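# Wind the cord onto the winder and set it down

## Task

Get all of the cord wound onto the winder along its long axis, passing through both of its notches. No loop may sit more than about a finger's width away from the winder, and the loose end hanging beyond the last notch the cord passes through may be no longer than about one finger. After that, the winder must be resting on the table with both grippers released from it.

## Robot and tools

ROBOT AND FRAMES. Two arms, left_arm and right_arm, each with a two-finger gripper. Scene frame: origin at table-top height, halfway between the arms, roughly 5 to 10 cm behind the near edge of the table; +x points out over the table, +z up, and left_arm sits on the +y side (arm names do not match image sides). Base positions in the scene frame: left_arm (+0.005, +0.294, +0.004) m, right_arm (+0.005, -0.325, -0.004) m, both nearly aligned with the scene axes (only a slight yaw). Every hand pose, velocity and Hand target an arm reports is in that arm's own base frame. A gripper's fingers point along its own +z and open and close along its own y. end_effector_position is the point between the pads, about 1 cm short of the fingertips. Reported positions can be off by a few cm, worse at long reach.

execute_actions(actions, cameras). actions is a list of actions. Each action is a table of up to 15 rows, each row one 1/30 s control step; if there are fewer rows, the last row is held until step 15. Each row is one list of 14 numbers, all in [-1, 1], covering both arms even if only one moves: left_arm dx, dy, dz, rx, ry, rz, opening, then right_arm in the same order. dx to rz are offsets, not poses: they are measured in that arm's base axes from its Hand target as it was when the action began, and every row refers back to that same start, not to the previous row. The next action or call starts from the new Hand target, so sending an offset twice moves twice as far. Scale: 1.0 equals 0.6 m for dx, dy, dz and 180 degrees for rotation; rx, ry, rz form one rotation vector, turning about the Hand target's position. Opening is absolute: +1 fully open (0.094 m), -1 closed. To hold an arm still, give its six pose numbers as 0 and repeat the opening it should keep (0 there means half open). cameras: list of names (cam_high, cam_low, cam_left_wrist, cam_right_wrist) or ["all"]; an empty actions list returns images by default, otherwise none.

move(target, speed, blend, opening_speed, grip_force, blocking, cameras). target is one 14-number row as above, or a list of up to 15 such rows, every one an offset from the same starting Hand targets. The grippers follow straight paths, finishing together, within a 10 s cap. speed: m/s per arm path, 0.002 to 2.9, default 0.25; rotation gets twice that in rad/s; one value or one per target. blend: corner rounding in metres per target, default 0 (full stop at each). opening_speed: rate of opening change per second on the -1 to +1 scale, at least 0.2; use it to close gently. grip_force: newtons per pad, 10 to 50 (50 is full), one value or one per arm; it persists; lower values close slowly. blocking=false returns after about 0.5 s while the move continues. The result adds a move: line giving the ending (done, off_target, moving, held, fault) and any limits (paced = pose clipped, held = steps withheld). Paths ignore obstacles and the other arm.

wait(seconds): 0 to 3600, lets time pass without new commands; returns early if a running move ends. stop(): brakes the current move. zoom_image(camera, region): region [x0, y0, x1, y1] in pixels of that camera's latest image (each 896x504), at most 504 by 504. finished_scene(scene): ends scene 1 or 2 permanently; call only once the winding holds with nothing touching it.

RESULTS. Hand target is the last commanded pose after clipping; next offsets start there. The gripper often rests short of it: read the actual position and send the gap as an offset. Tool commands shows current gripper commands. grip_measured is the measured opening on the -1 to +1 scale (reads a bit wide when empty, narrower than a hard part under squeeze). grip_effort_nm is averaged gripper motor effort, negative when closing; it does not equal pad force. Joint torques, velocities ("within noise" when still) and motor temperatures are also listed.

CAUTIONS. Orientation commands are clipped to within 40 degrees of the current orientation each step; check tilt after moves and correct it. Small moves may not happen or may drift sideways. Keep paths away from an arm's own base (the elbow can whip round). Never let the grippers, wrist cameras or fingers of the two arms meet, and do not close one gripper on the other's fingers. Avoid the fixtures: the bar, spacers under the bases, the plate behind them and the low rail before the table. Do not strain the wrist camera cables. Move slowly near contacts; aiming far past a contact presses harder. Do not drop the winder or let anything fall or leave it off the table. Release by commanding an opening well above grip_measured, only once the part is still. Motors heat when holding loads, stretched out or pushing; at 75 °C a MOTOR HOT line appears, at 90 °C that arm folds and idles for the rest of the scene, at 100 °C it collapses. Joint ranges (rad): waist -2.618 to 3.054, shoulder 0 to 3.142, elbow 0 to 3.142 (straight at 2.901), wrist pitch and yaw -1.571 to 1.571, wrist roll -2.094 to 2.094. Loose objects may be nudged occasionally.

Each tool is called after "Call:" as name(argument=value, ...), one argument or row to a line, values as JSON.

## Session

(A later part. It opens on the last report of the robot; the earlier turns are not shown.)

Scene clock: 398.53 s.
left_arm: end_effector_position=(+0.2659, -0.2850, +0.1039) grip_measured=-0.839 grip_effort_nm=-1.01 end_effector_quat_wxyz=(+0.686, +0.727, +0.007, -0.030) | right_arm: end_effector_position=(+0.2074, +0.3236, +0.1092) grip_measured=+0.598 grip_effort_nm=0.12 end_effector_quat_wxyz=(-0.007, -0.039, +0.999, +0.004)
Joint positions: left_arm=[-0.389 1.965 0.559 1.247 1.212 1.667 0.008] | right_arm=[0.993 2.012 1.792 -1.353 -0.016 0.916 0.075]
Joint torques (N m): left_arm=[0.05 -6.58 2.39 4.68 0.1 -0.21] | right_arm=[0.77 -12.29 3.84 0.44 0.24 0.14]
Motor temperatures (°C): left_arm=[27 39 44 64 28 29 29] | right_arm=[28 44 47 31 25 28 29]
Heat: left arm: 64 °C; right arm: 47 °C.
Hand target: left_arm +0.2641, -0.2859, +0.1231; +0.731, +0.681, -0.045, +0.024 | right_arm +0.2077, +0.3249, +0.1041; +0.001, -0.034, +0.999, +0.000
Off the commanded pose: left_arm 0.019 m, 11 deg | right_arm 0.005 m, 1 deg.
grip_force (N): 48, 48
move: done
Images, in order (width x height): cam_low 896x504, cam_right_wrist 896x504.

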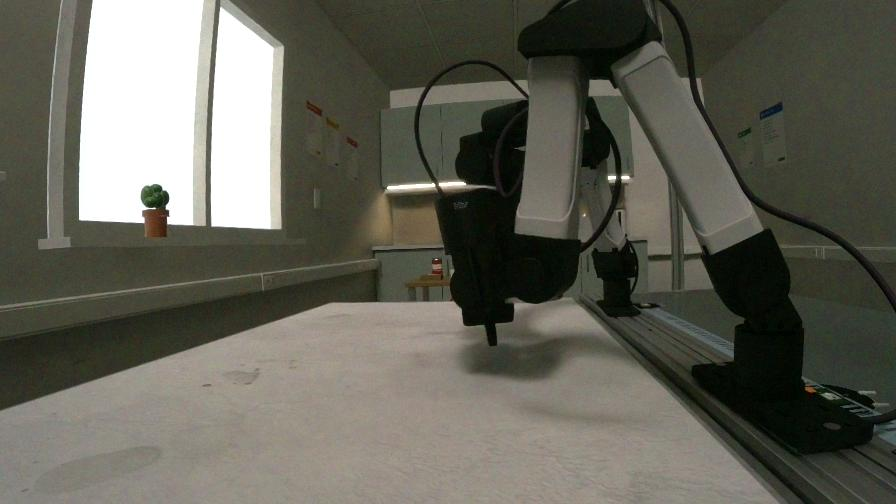

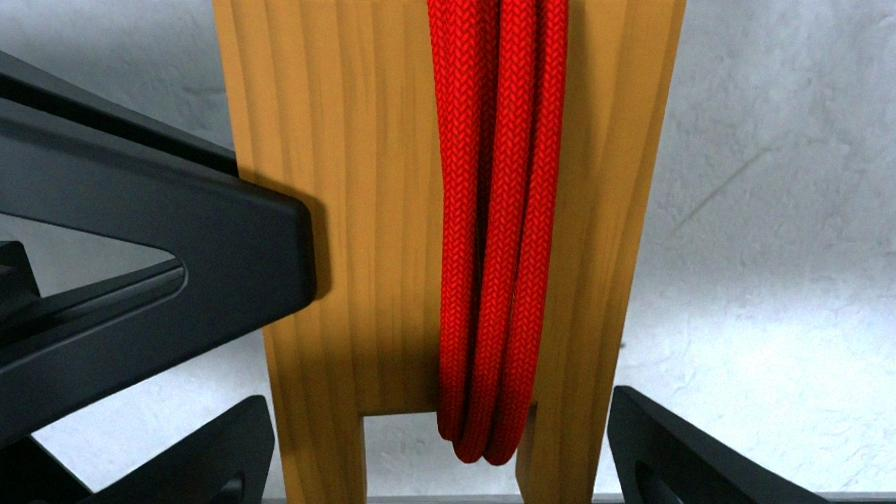

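Call:
move(
  target=[
    [0, 0, 0, 0, 0, 0, -0.98, 0, 0, 0, 0, 0, 0, -0.1],
    [0, 0.0008, 0, 0, 0, 0, -0.4, 0, 0, 0, 0, 0, 0, -0.1],
    [0.0033, 0.1333, 0.01, 0, 0, 0, -0.4, 0, 0, 0, 0, 0, 0, -0.1],
  ],
  speed=[0.05, 0.05, 0.15],
  grip_force=[48, 40],
  cameras=["all"],
)

Call:
zoom_image(
  camera="cam_low",
  region=[400, 220, 560, 380],
)

Scene clock: 406.70 s.
left_arm: end_effector_position=(+0.2709, -0.2080, +0.1101) grip_measured=-0.402 grip_effort_nm=0.12 end_effector_quat_wxyz=(+0.700, +0.714, +0.011, -0.023) | right_arm: end_effector_position=(+0.2078, +0.3238, +0.1092) grip_measured=+0.206 grip_effort_nm=-0.81 end_effector_quat_wxyz=(-0.006, -0.039, +0.999, +0.004)
Joint positions: left_arm=[-0.124 1.92 0.487 1.249 1.463 1.705 0.028] | right_arm=[0.993 2.012 1.792 -1.352 -0.015 0.916 0.057]
Joint torques (N m): left_arm=[0.87 -10.14 2.48 3.33 0.36 0.01] | right_arm=[0.79 -12.29 3.82 0.43 0.21 0.14]
Motor temperatures (°C): left_arm=[27 40 43 67 28 29 28] | right_arm=[28 45 47 30 25 28 29]
Heat: left arm: 67 °C; right arm: 47 °C.
Hand target: left_arm +0.2660, -0.2060, +0.1291; +0.731, +0.681, -0.045, +0.024 | right_arm +0.2077, +0.3249, +0.1041; +0.001, -0.034, +0.999, +0.000
Off the commanded pose: left_arm 0.020 m, 10 deg | right_arm 0.005 m, 1 deg.
grip_force (N): 48, 40
move: off_target (left_arm); target 2's new opening was sent with left_arm's hand 0.019 m and 11 deg from that target

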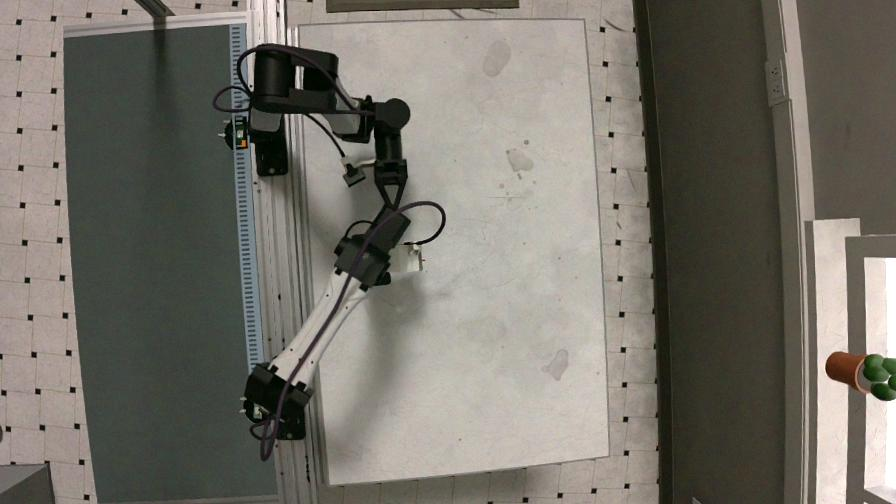

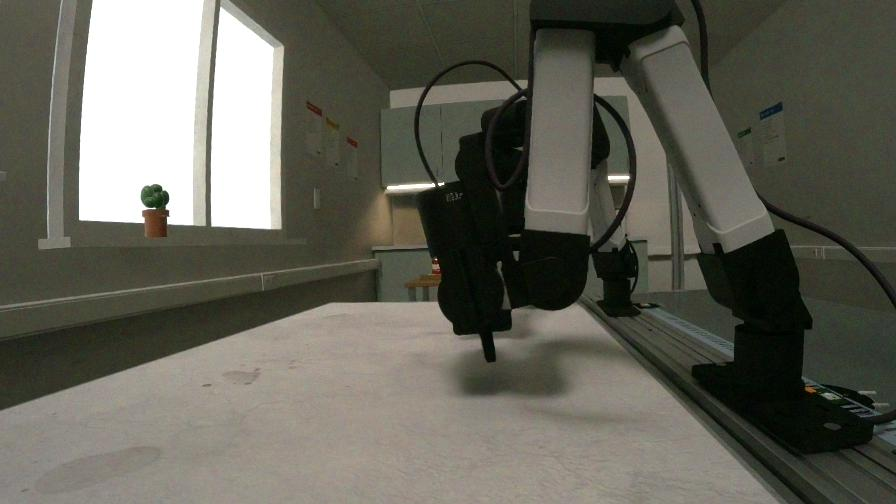

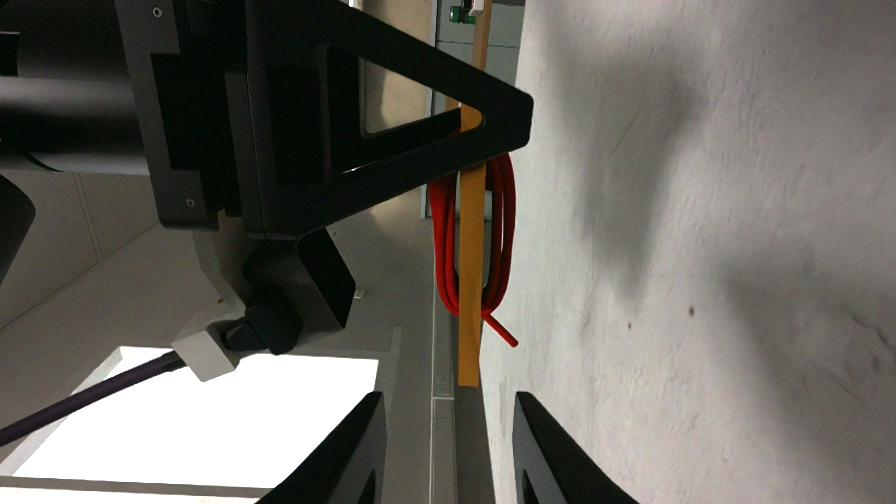

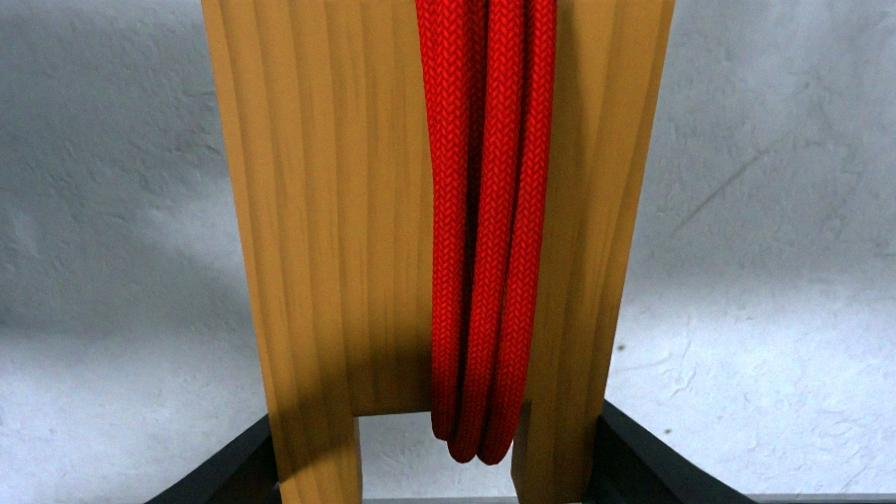

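Scaled by 3.150 from the camera's image (finer frame: 1280x720).

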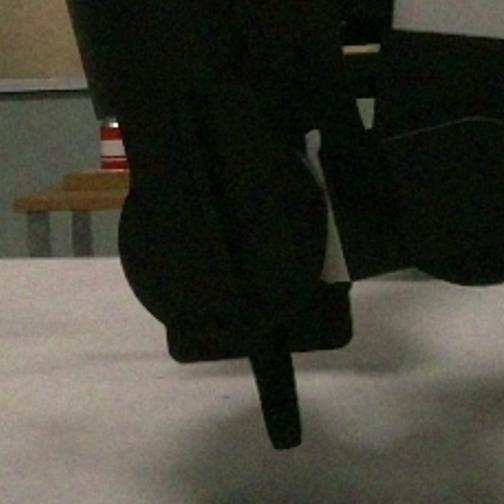

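Call:
move(
  target=[
    [0, 0.1, 0.3, 0.0231, 0.0324, 0, -0.4, 0, 0, -0.0985, 0, 0, 0, -0.1],
    [0, 0.1, 0.37, 0.0231, 0.0324, 0, -0.4, 0.0333, 0.002, -0.1368, 0, 0, 0, -0.1],
  ],
  speed=[0.15, 0.06],
  blend=[0.01, 0],
  cameras=["cam_high", "cam_low", "cam_right_wrist"],
)

Call:
zoom_image(
  camera="cam_low",
  region=[400, 290, 540, 390],
)

Scene clock: 414.77 s.
left_arm: end_effector_position=(+0.2723, -0.1472, +0.3410) grip_measured=-0.402 grip_effort_nm=0.12 end_effector_quat_wxyz=(+0.711, +0.700, +0.053, +0.035) | right_arm: end_effector_position=(+0.2213, +0.3274, +0.0309) grip_measured=+0.206 grip_effort_nm=-0.81 end_effector_quat_wxyz=(-0.005, -0.029, +1.000, +0.005)
Joint positions: left_arm=[0.101 1.274 0.781 0.999 1.543 1.04 0.028] | right_arm=[0.97 2.089 1.592 -1.072 -0.015 0.913 0.057]
Joint torques (N m): left_arm=[0.84 -5.49 8.24 1.45 0.05 -0.33] | right_arm=[-0.68 -11.12 4.53 0.46 0.21 -0.11]
Motor temperatures (°C): left_arm=[27 41 43 62 28 29 28] | right_arm=[28 46 46 30 25 28 29]
Heat: left arm: 62 °C; right arm: 46 °C.
Hand target: left_arm +0.2660, -0.1459, +0.3511; +0.707, +0.707, -0.009, -0.012 | right_arm +0.2276, +0.3261, +0.0220; +0.001, -0.034, +0.999, +0.000
Off the commanded pose: left_arm 0.012 m, 9 deg | right_arm 0.011 m, 1 deg.
joint sent to its limit (left arm) — joint 5 (wrist yaw), upper limit. The joint targets are off in orientation, not in position.
grip_force (N): 48, 40
move: off_target (left_arm, right_arm)

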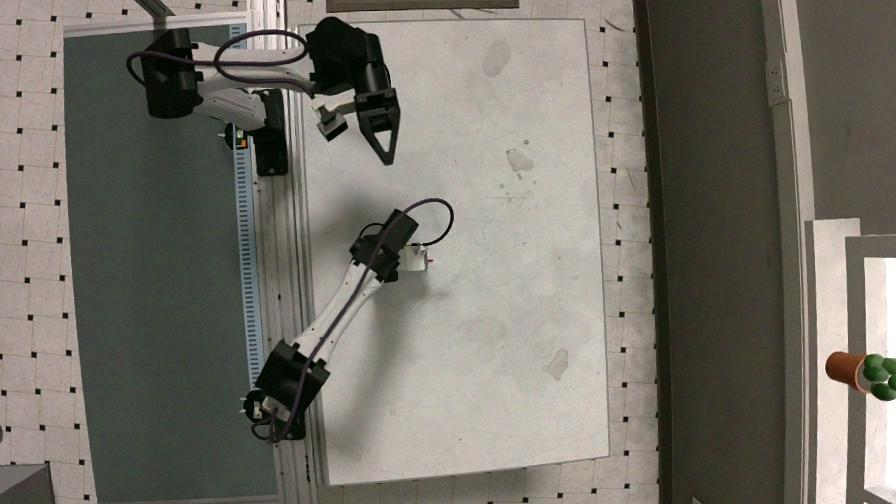

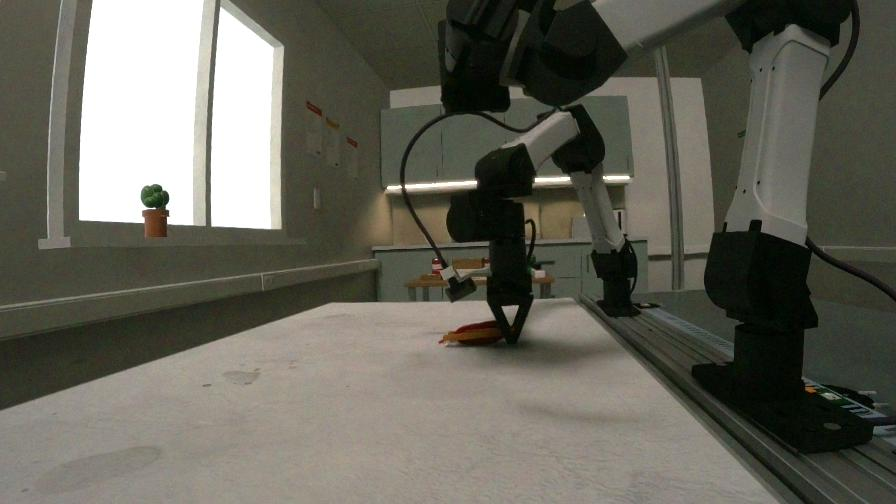

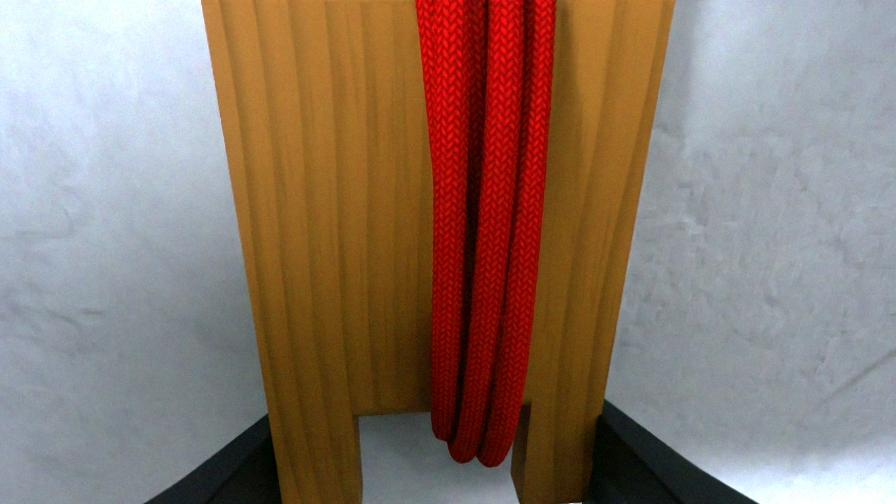

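Scaled by 3.600 from the camera's image (finer frame: 1280x720).

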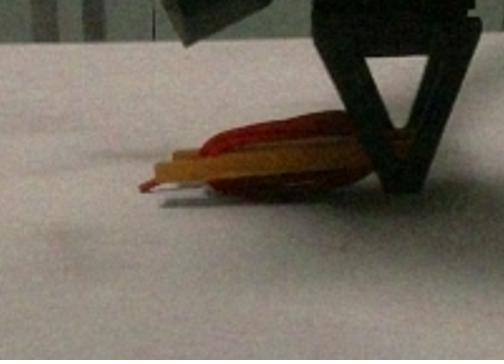

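Call:
move(
  target=[0, 0, 0, 0, 0, 0, -0.4, 0, 0, -0.011, 0, 0, 0, -0.1],
  speed=0.03,
  cameras=["cam_low"],
)

Call:
zoom_image(
  camera="cam_low",
  region=[420, 300, 540, 380],
)

Scene clock: 417.73 s.
left_arm: end_effector_position=(+0.2723, -0.1472, +0.3410) grip_measured=-0.402 grip_effort_nm=0.12 end_effector_quat_wxyz=(+0.711, +0.700, +0.054, +0.034) | right_arm: end_effector_position=(+0.2231, +0.3300, +0.0268) grip_measured=+0.206 grip_effort_nm=-0.81 end_effector_quat_wxyz=(-0.003, -0.029, +1.000, +0.009)
Joint positions: left_arm=[0.101 1.274 0.781 0.999 1.543 1.036 0.028] | right_arm=[0.97 2.096 1.586 -1.049 -0.015 0.911 0.057]
Joint torques (N m): left_arm=[0.84 -5.44 8.21 1.5 0.05 -0.33] | right_arm=[-0.68 -11.18 3.82 0.49 0.21 -0.12]
Motor temperatures (°C): left_arm=[27 41 43 60 28 29 28] | right_arm=[28 47 46 29 25 28 29]
Heat: left arm: 60 °C; right arm: 47 °C.
Hand target: left_arm +0.2660, -0.1459, +0.3511; +0.707, +0.707, -0.009, -0.012 | right_arm +0.2276, +0.3261, +0.0154; +0.001, -0.034, +0.999, +0.000
Off the commanded pose: left_arm 0.012 m, 9 deg | right_arm 0.013 m, 1 deg.
joint sent to its limit (left arm) — joint 5 (wrist yaw), upper limit. The joint targets are off in orientation, not in position.
grip_force (N): 48, 40
move: off_target (right_arm)

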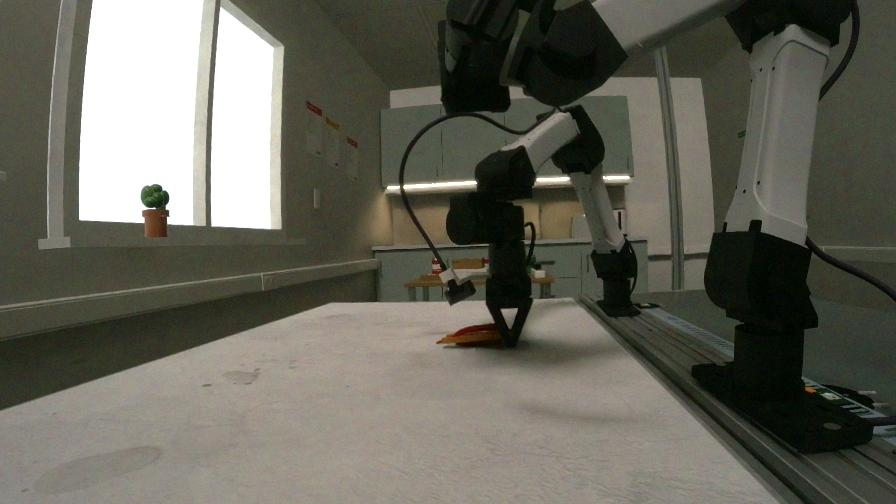

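Scaled by 4.200 from the camera's image (finer frame: 1280x720).

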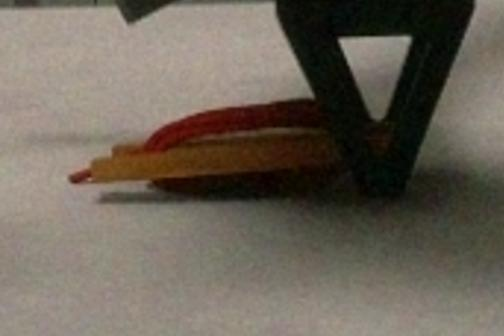

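Call:
execute_actions(
  actions=[],
  cameras=["cam_high", "cam_low"],
)

Scene clock: 420.97 s.
left_arm: end_effector_position=(+0.2723, -0.1472, +0.3410) grip_measured=-0.402 grip_effort_nm=0.12 end_effector_quat_wxyz=(+0.711, +0.700, +0.054, +0.034) | right_arm: end_effector_position=(+0.2231, +0.3300, +0.0268) grip_measured=+0.206 grip_effort_nm=-0.81 end_effector_quat_wxyz=(-0.003, -0.029, +1.000, +0.009)
Joint positions: left_arm=[0.101 1.274 0.781 0.999 1.543 1.036 0.028] | right_arm=[0.97 2.096 1.586 -1.049 -0.015 0.911 0.057]
Joint velocities: within noise
Joint torques (N m): left_arm=[0.84 -5.44 8.23 1.5 0.05 -0.33] | right_arm=[-0.68 -11.21 3.81 0.49 0.21 -0.12]
Motor temperatures (°C): left_arm=[27 41 44 58 28 29 28] | right_arm=[28 47 46 29 25 28 29]
Heat: left arm: 58 °C; right arm: 47 °C.
Hand target: left_arm +0.2660, -0.1459, +0.3511; +0.707, +0.707, -0.009, -0.012 | right_arm +0.2276, +0.3261, +0.0154; +0.001, -0.034, +0.999, +0.000
Tool commands: left_gripper/opening=-0.4 right_gripper/opening=-0.1
Off the commanded pose: left_arm 0.012 m, 9 deg | right_arm 0.013 m, 1 deg.
grip_force (N): 48, 40
Images, in order (width x height): cam_high 896x504, cam_low 896x504.

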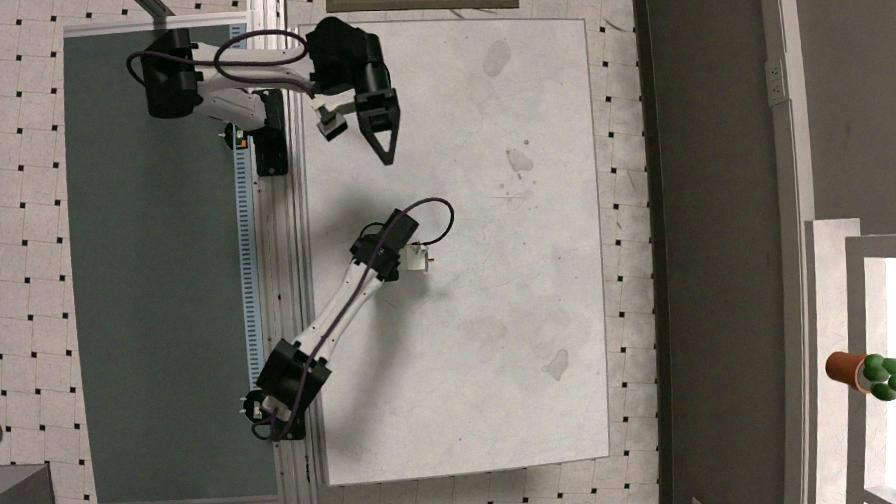

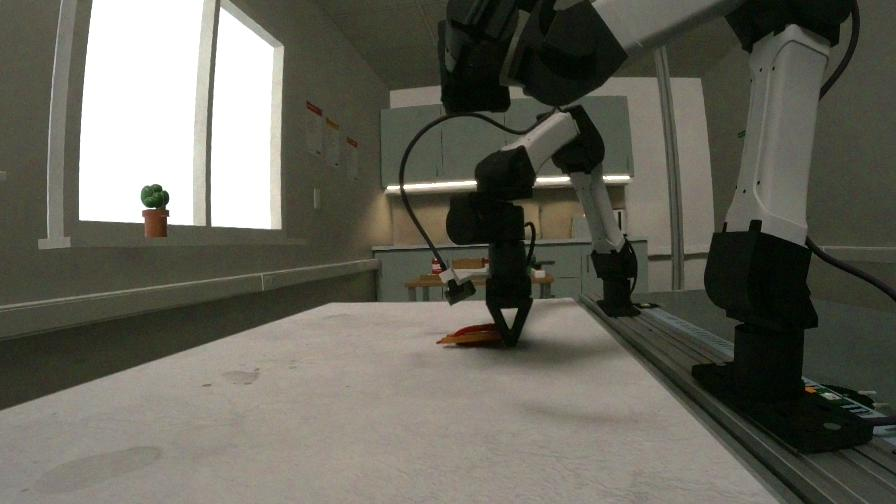

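Call:
zoom_image(
  camera="cam_low",
  region=[420, 300, 550, 373],
)

Scaled by 3.877 from the camera's image (finer frame: 1280x720).

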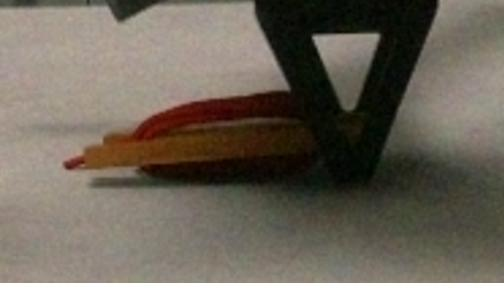

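Call:
move(
  target=[0,0,0,0,0,0,-0.4, 0,0,-0.006,0,0,0,-0.1],
  speed=0.03,
  cameras=["cam_low"],
)

Call:
zoom_image(
  camera="cam_low",
  region=[420, 300, 550, 373],
)

Scene clock: 423.70 s.
left_arm: end_effector_position=(+0.2723, -0.1472, +0.3410) grip_measured=-0.402 grip_effort_nm=0.12 end_effector_quat_wxyz=(+0.711, +0.700, +0.054, +0.034) | right_arm: end_effector_position=(+0.2233, +0.3303, +0.0236) grip_measured=+0.206 grip_effort_nm=-0.81 end_effector_quat_wxyz=(-0.002, -0.029, +1.000, +0.010)
Joint positions: left_arm=[0.101 1.274 0.781 0.999 1.543 1.036 0.028] | right_arm=[0.97 2.099 1.578 -1.037 -0.015 0.911 0.057]
Joint torques (N m): left_arm=[0.84 -5.42 8.23 1.5 0.05 -0.33] | right_arm=[-0.66 -11.11 3.74 0.49 0.21 -0.11]
Motor temperatures (°C): left_arm=[27 41 44 56 28 29 27] | right_arm=[28 47 46 29 25 28 29]
Heat: left arm: 56 °C; right arm: 47 °C.
Hand target: left_arm +0.2660, -0.1459, +0.3511; +0.707, +0.707, -0.009, -0.012 | right_arm +0.2277, +0.3262, +0.0118; +0.001, -0.034, +0.999, +0.000
Off the commanded pose: left_arm 0.012 m, 9 deg | right_arm 0.013 m, 1 deg.
joint sent to its limit (left arm) — joint 5 (wrist yaw), upper limit. The joint targets are off in orientation, not in position.
grip_force (N): 48, 40
move: off_target (right_arm)

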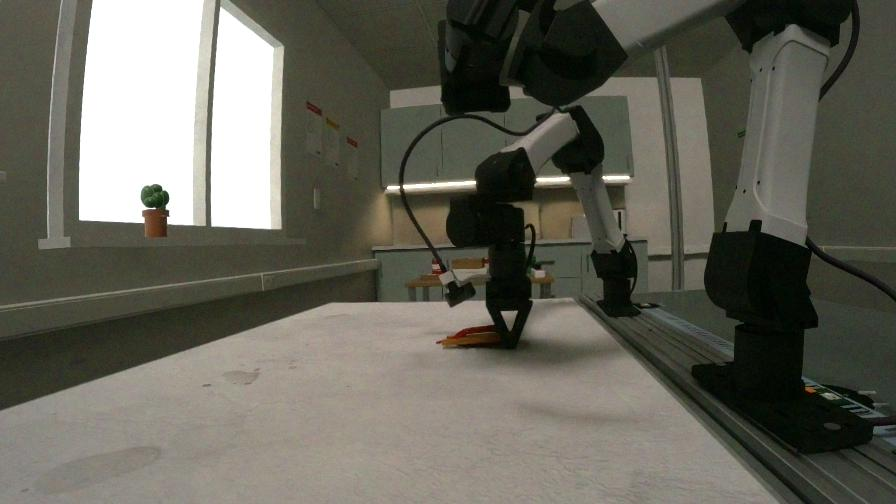

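Scaled by 3.877 from the camera's image (finer frame: 1280x720).

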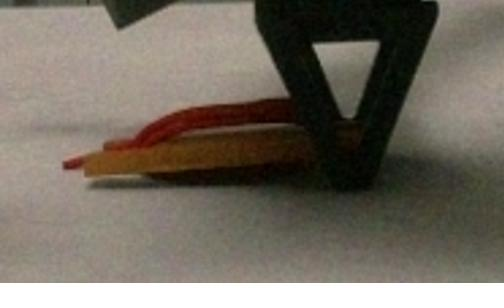

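Call:
move(
  target=[
    [0,0,0,0,0,0,-0.4, 0,0,0.017,0,0,0,-0.1],
    [0,0,0,0,0,0,-0.4, 0,0,0.017,0,0,0,0.6],
    [0,0,0,0,0,0,-0.4, 0,0,0.2,0,0,0,0.6],
  ],
  speed=[0.03,0.03,0.08],
  opening_speed=0.5,
  cameras=["all"],
)

Scene clock: 431.07 s.
left_arm: end_effector_position=(+0.2723, -0.1472, +0.3410) grip_measured=-0.402 grip_effort_nm=0.12 end_effector_quat_wxyz=(+0.711, +0.700, +0.054, +0.034) | right_arm: end_effector_position=(+0.2202, +0.3258, +0.1196) grip_measured=+0.598 grip_effort_nm=0.12 end_effector_quat_wxyz=(-0.016, -0.033, +0.999, -0.009)
Joint positions: left_arm=[0.101 1.274 0.781 0.999 1.543 1.036 0.028] | right_arm=[0.97 2.087 1.944 -1.46 -0.015 0.903 0.075]
Joint torques (N m): left_arm=[0.84 -5.42 8.21 1.5 0.04 -0.33] | right_arm=[-0.64 -14.37 7.32 0.1 0.22 -0.11]
Heat: left arm: 54 °C; right arm: 50 °C.
Hand target: left_arm +0.2660, -0.1459, +0.3511; +0.707, +0.707, -0.009, -0.012 | right_arm +0.2276, +0.3261, +0.1319; +0.001, -0.034, +0.999, +0.000
Off the commanded pose: left_arm 0.012 m, 9 deg | right_arm 0.014 m, 2 deg.
joint sent to its limit (left arm) — joint 5 (wrist yaw), upper limit. The joint targets are off in orientation, not in position.
grip_force (N): 48, 40
move: off_target (right_arm)

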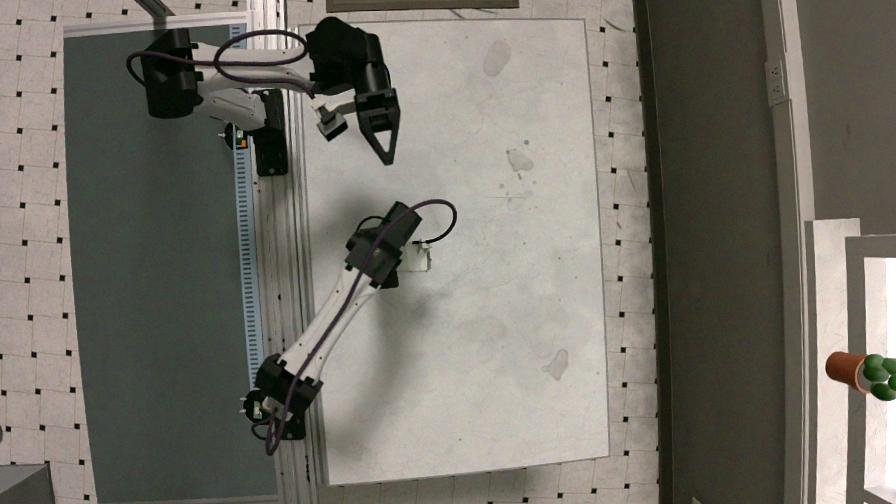

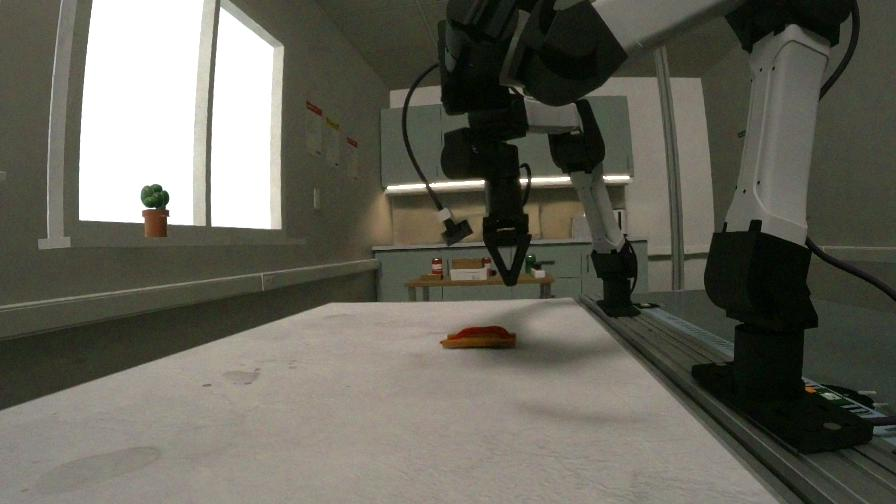

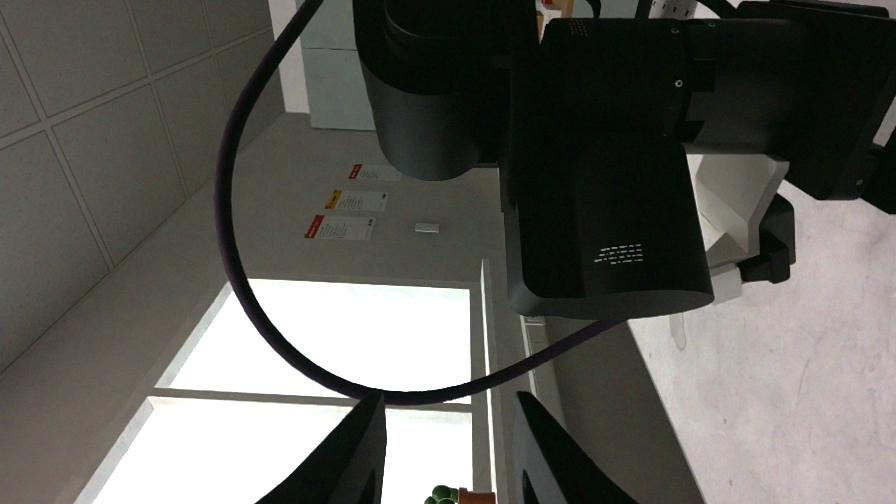

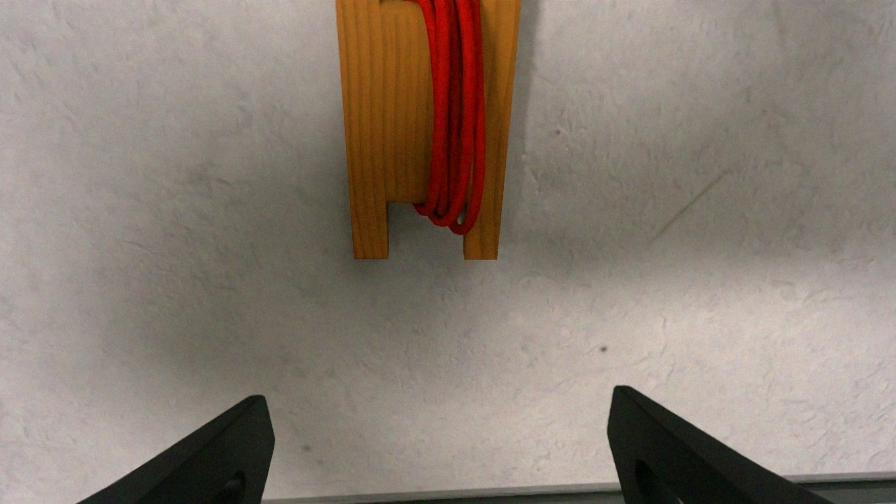

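Call:
zoom_image(
  camera="cam_low",
  region=[420, 310, 540, 370],
)

Call:
zoom_image(
  camera="cam_high",
  region=[360, 210, 470, 300],
)

Call:
move(
  target=[0,0,0,0,0,0,-0.4, -0.02,-0.1,0.14,0,0,0,0.6],
  speed=0.15,
  cameras=["all"],
)

Scaled by 4.200 from the camera's image (finer frame: 1280x720).

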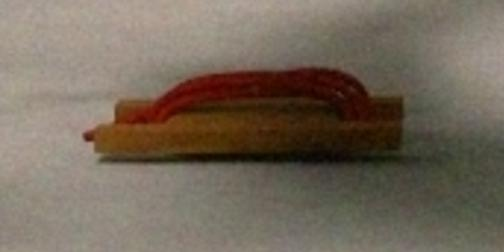

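Scaled by 4.582 from the camera's image (finer frame: 1280x720).

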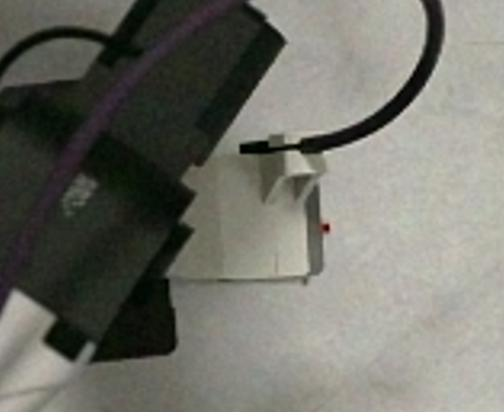

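Scene clock: 433.83 s.
left_arm: end_effector_position=(+0.2723, -0.1472, +0.3410) grip_measured=-0.402 grip_effort_nm=0.12 end_effector_quat_wxyz=(+0.711, +0.700, +0.054, +0.034) | right_arm: end_effector_position=(+0.2164, +0.2752, +0.2146) grip_measured=+0.598 grip_effort_nm=0.12 end_effector_quat_wxyz=(+0.037, -0.028, +0.997, +0.055)
Joint positions: left_arm=[0.101 1.274 0.781 0.999 1.543 1.036 0.028] | right_arm=[0.897 1.807 1.933 -1.565 -0.015 0.842 0.075]
Joint torques (N m): left_arm=[0.84 -5.42 8.21 1.5 0.05 -0.33] | right_arm=[-0.61 -11.85 3.7 0.36 0.19 -0.12]
Heat: left arm: 53 °C; right arm: 51 °C.
Hand target: left_arm +0.2660, -0.1459, +0.3511; +0.707, +0.707, -0.009, -0.012 | right_arm +0.2157, +0.2661, +0.2158; +0.001, -0.034, +0.999, +0.000
Off the commanded pose: left_arm 0.012 m, 9 deg | right_arm 0.009 m, 8 deg.
joint sent to its limit (left arm) — joint 5 (wrist yaw), upper limit. The joint targets are off in orientation, not in position.
joint sent to its limit (right arm) — joint 4 (wrist pitch), lower limit. The joint targets are off in orientation, not in position.
grip_force (N): 48, 40
move: off_target (right_arm)

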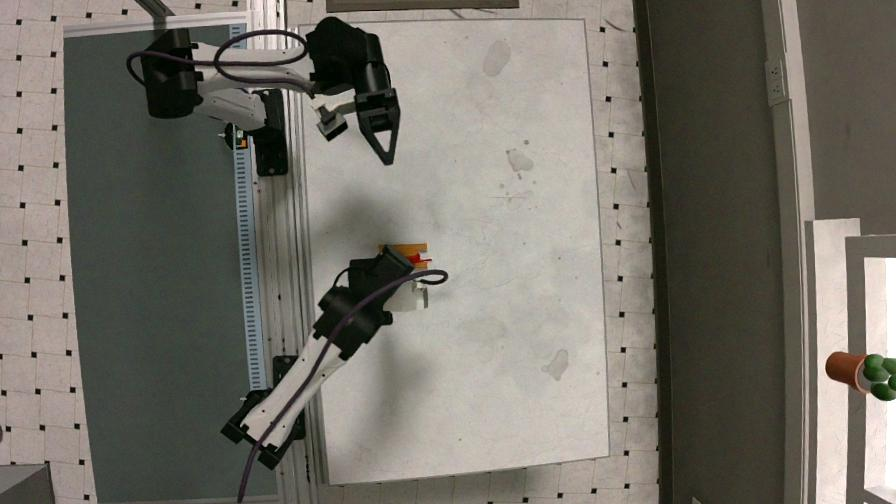

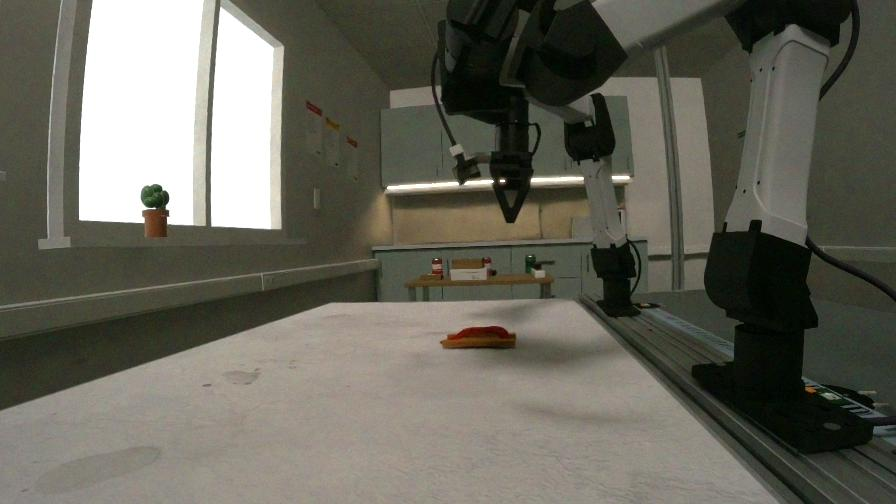

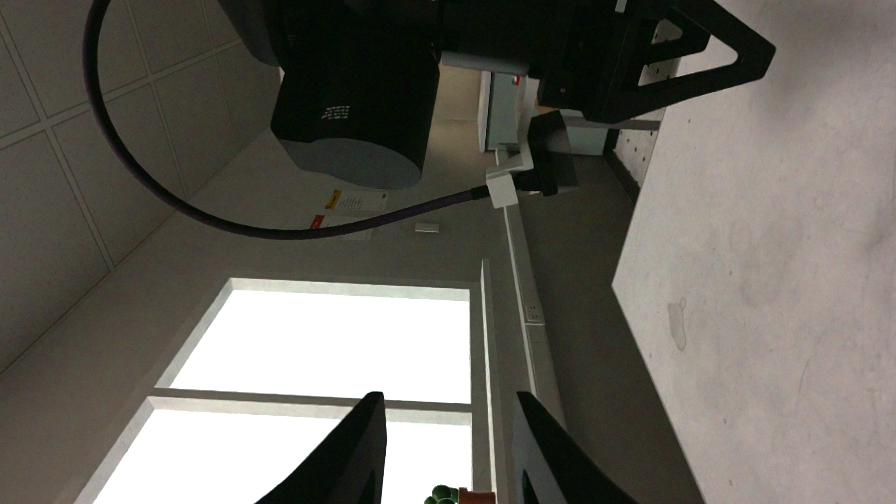

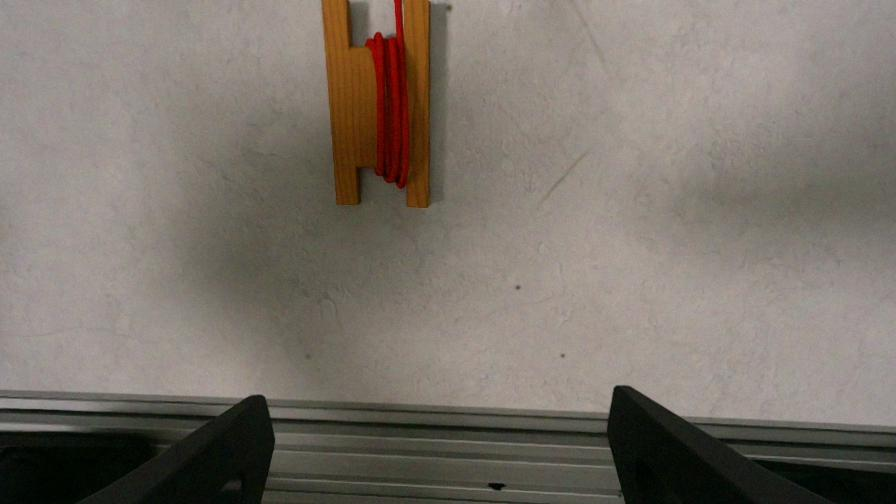

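Call:
zoom_image(
  camera="cam_high",
  region=[360, 230, 450, 290],
)

Call:
zoom_image(
  camera="cam_low",
  region=[430, 315, 530, 360],
)

Call:
zoom_image(
  camera="cam_right_wrist",
  region=[290, 0, 490, 220],
)

Scaled by 5.600 from the camera's image (finer frame: 1280x720).

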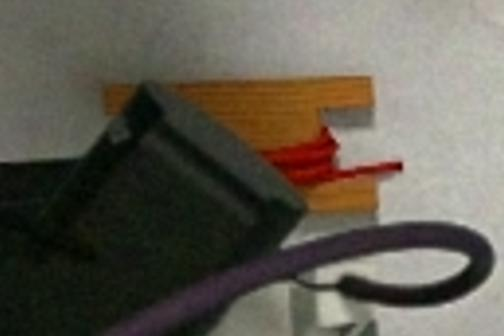

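Scaled by 5.040 from the camera's image (finer frame: 1280x720).

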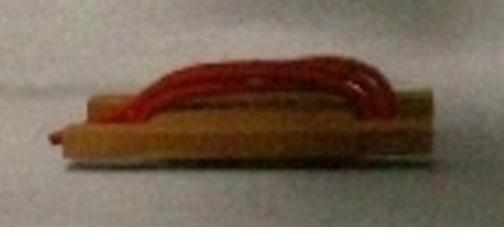

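Scaled by 2.291 from the camera's image (finer frame: 1280x720).

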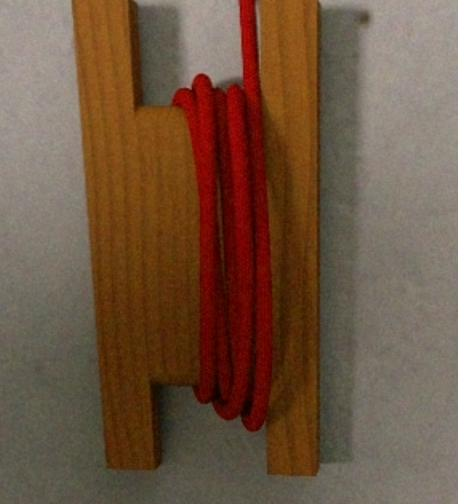

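Call:
finished_scene(
  scene=2,
)

The scene is finished: the task was done.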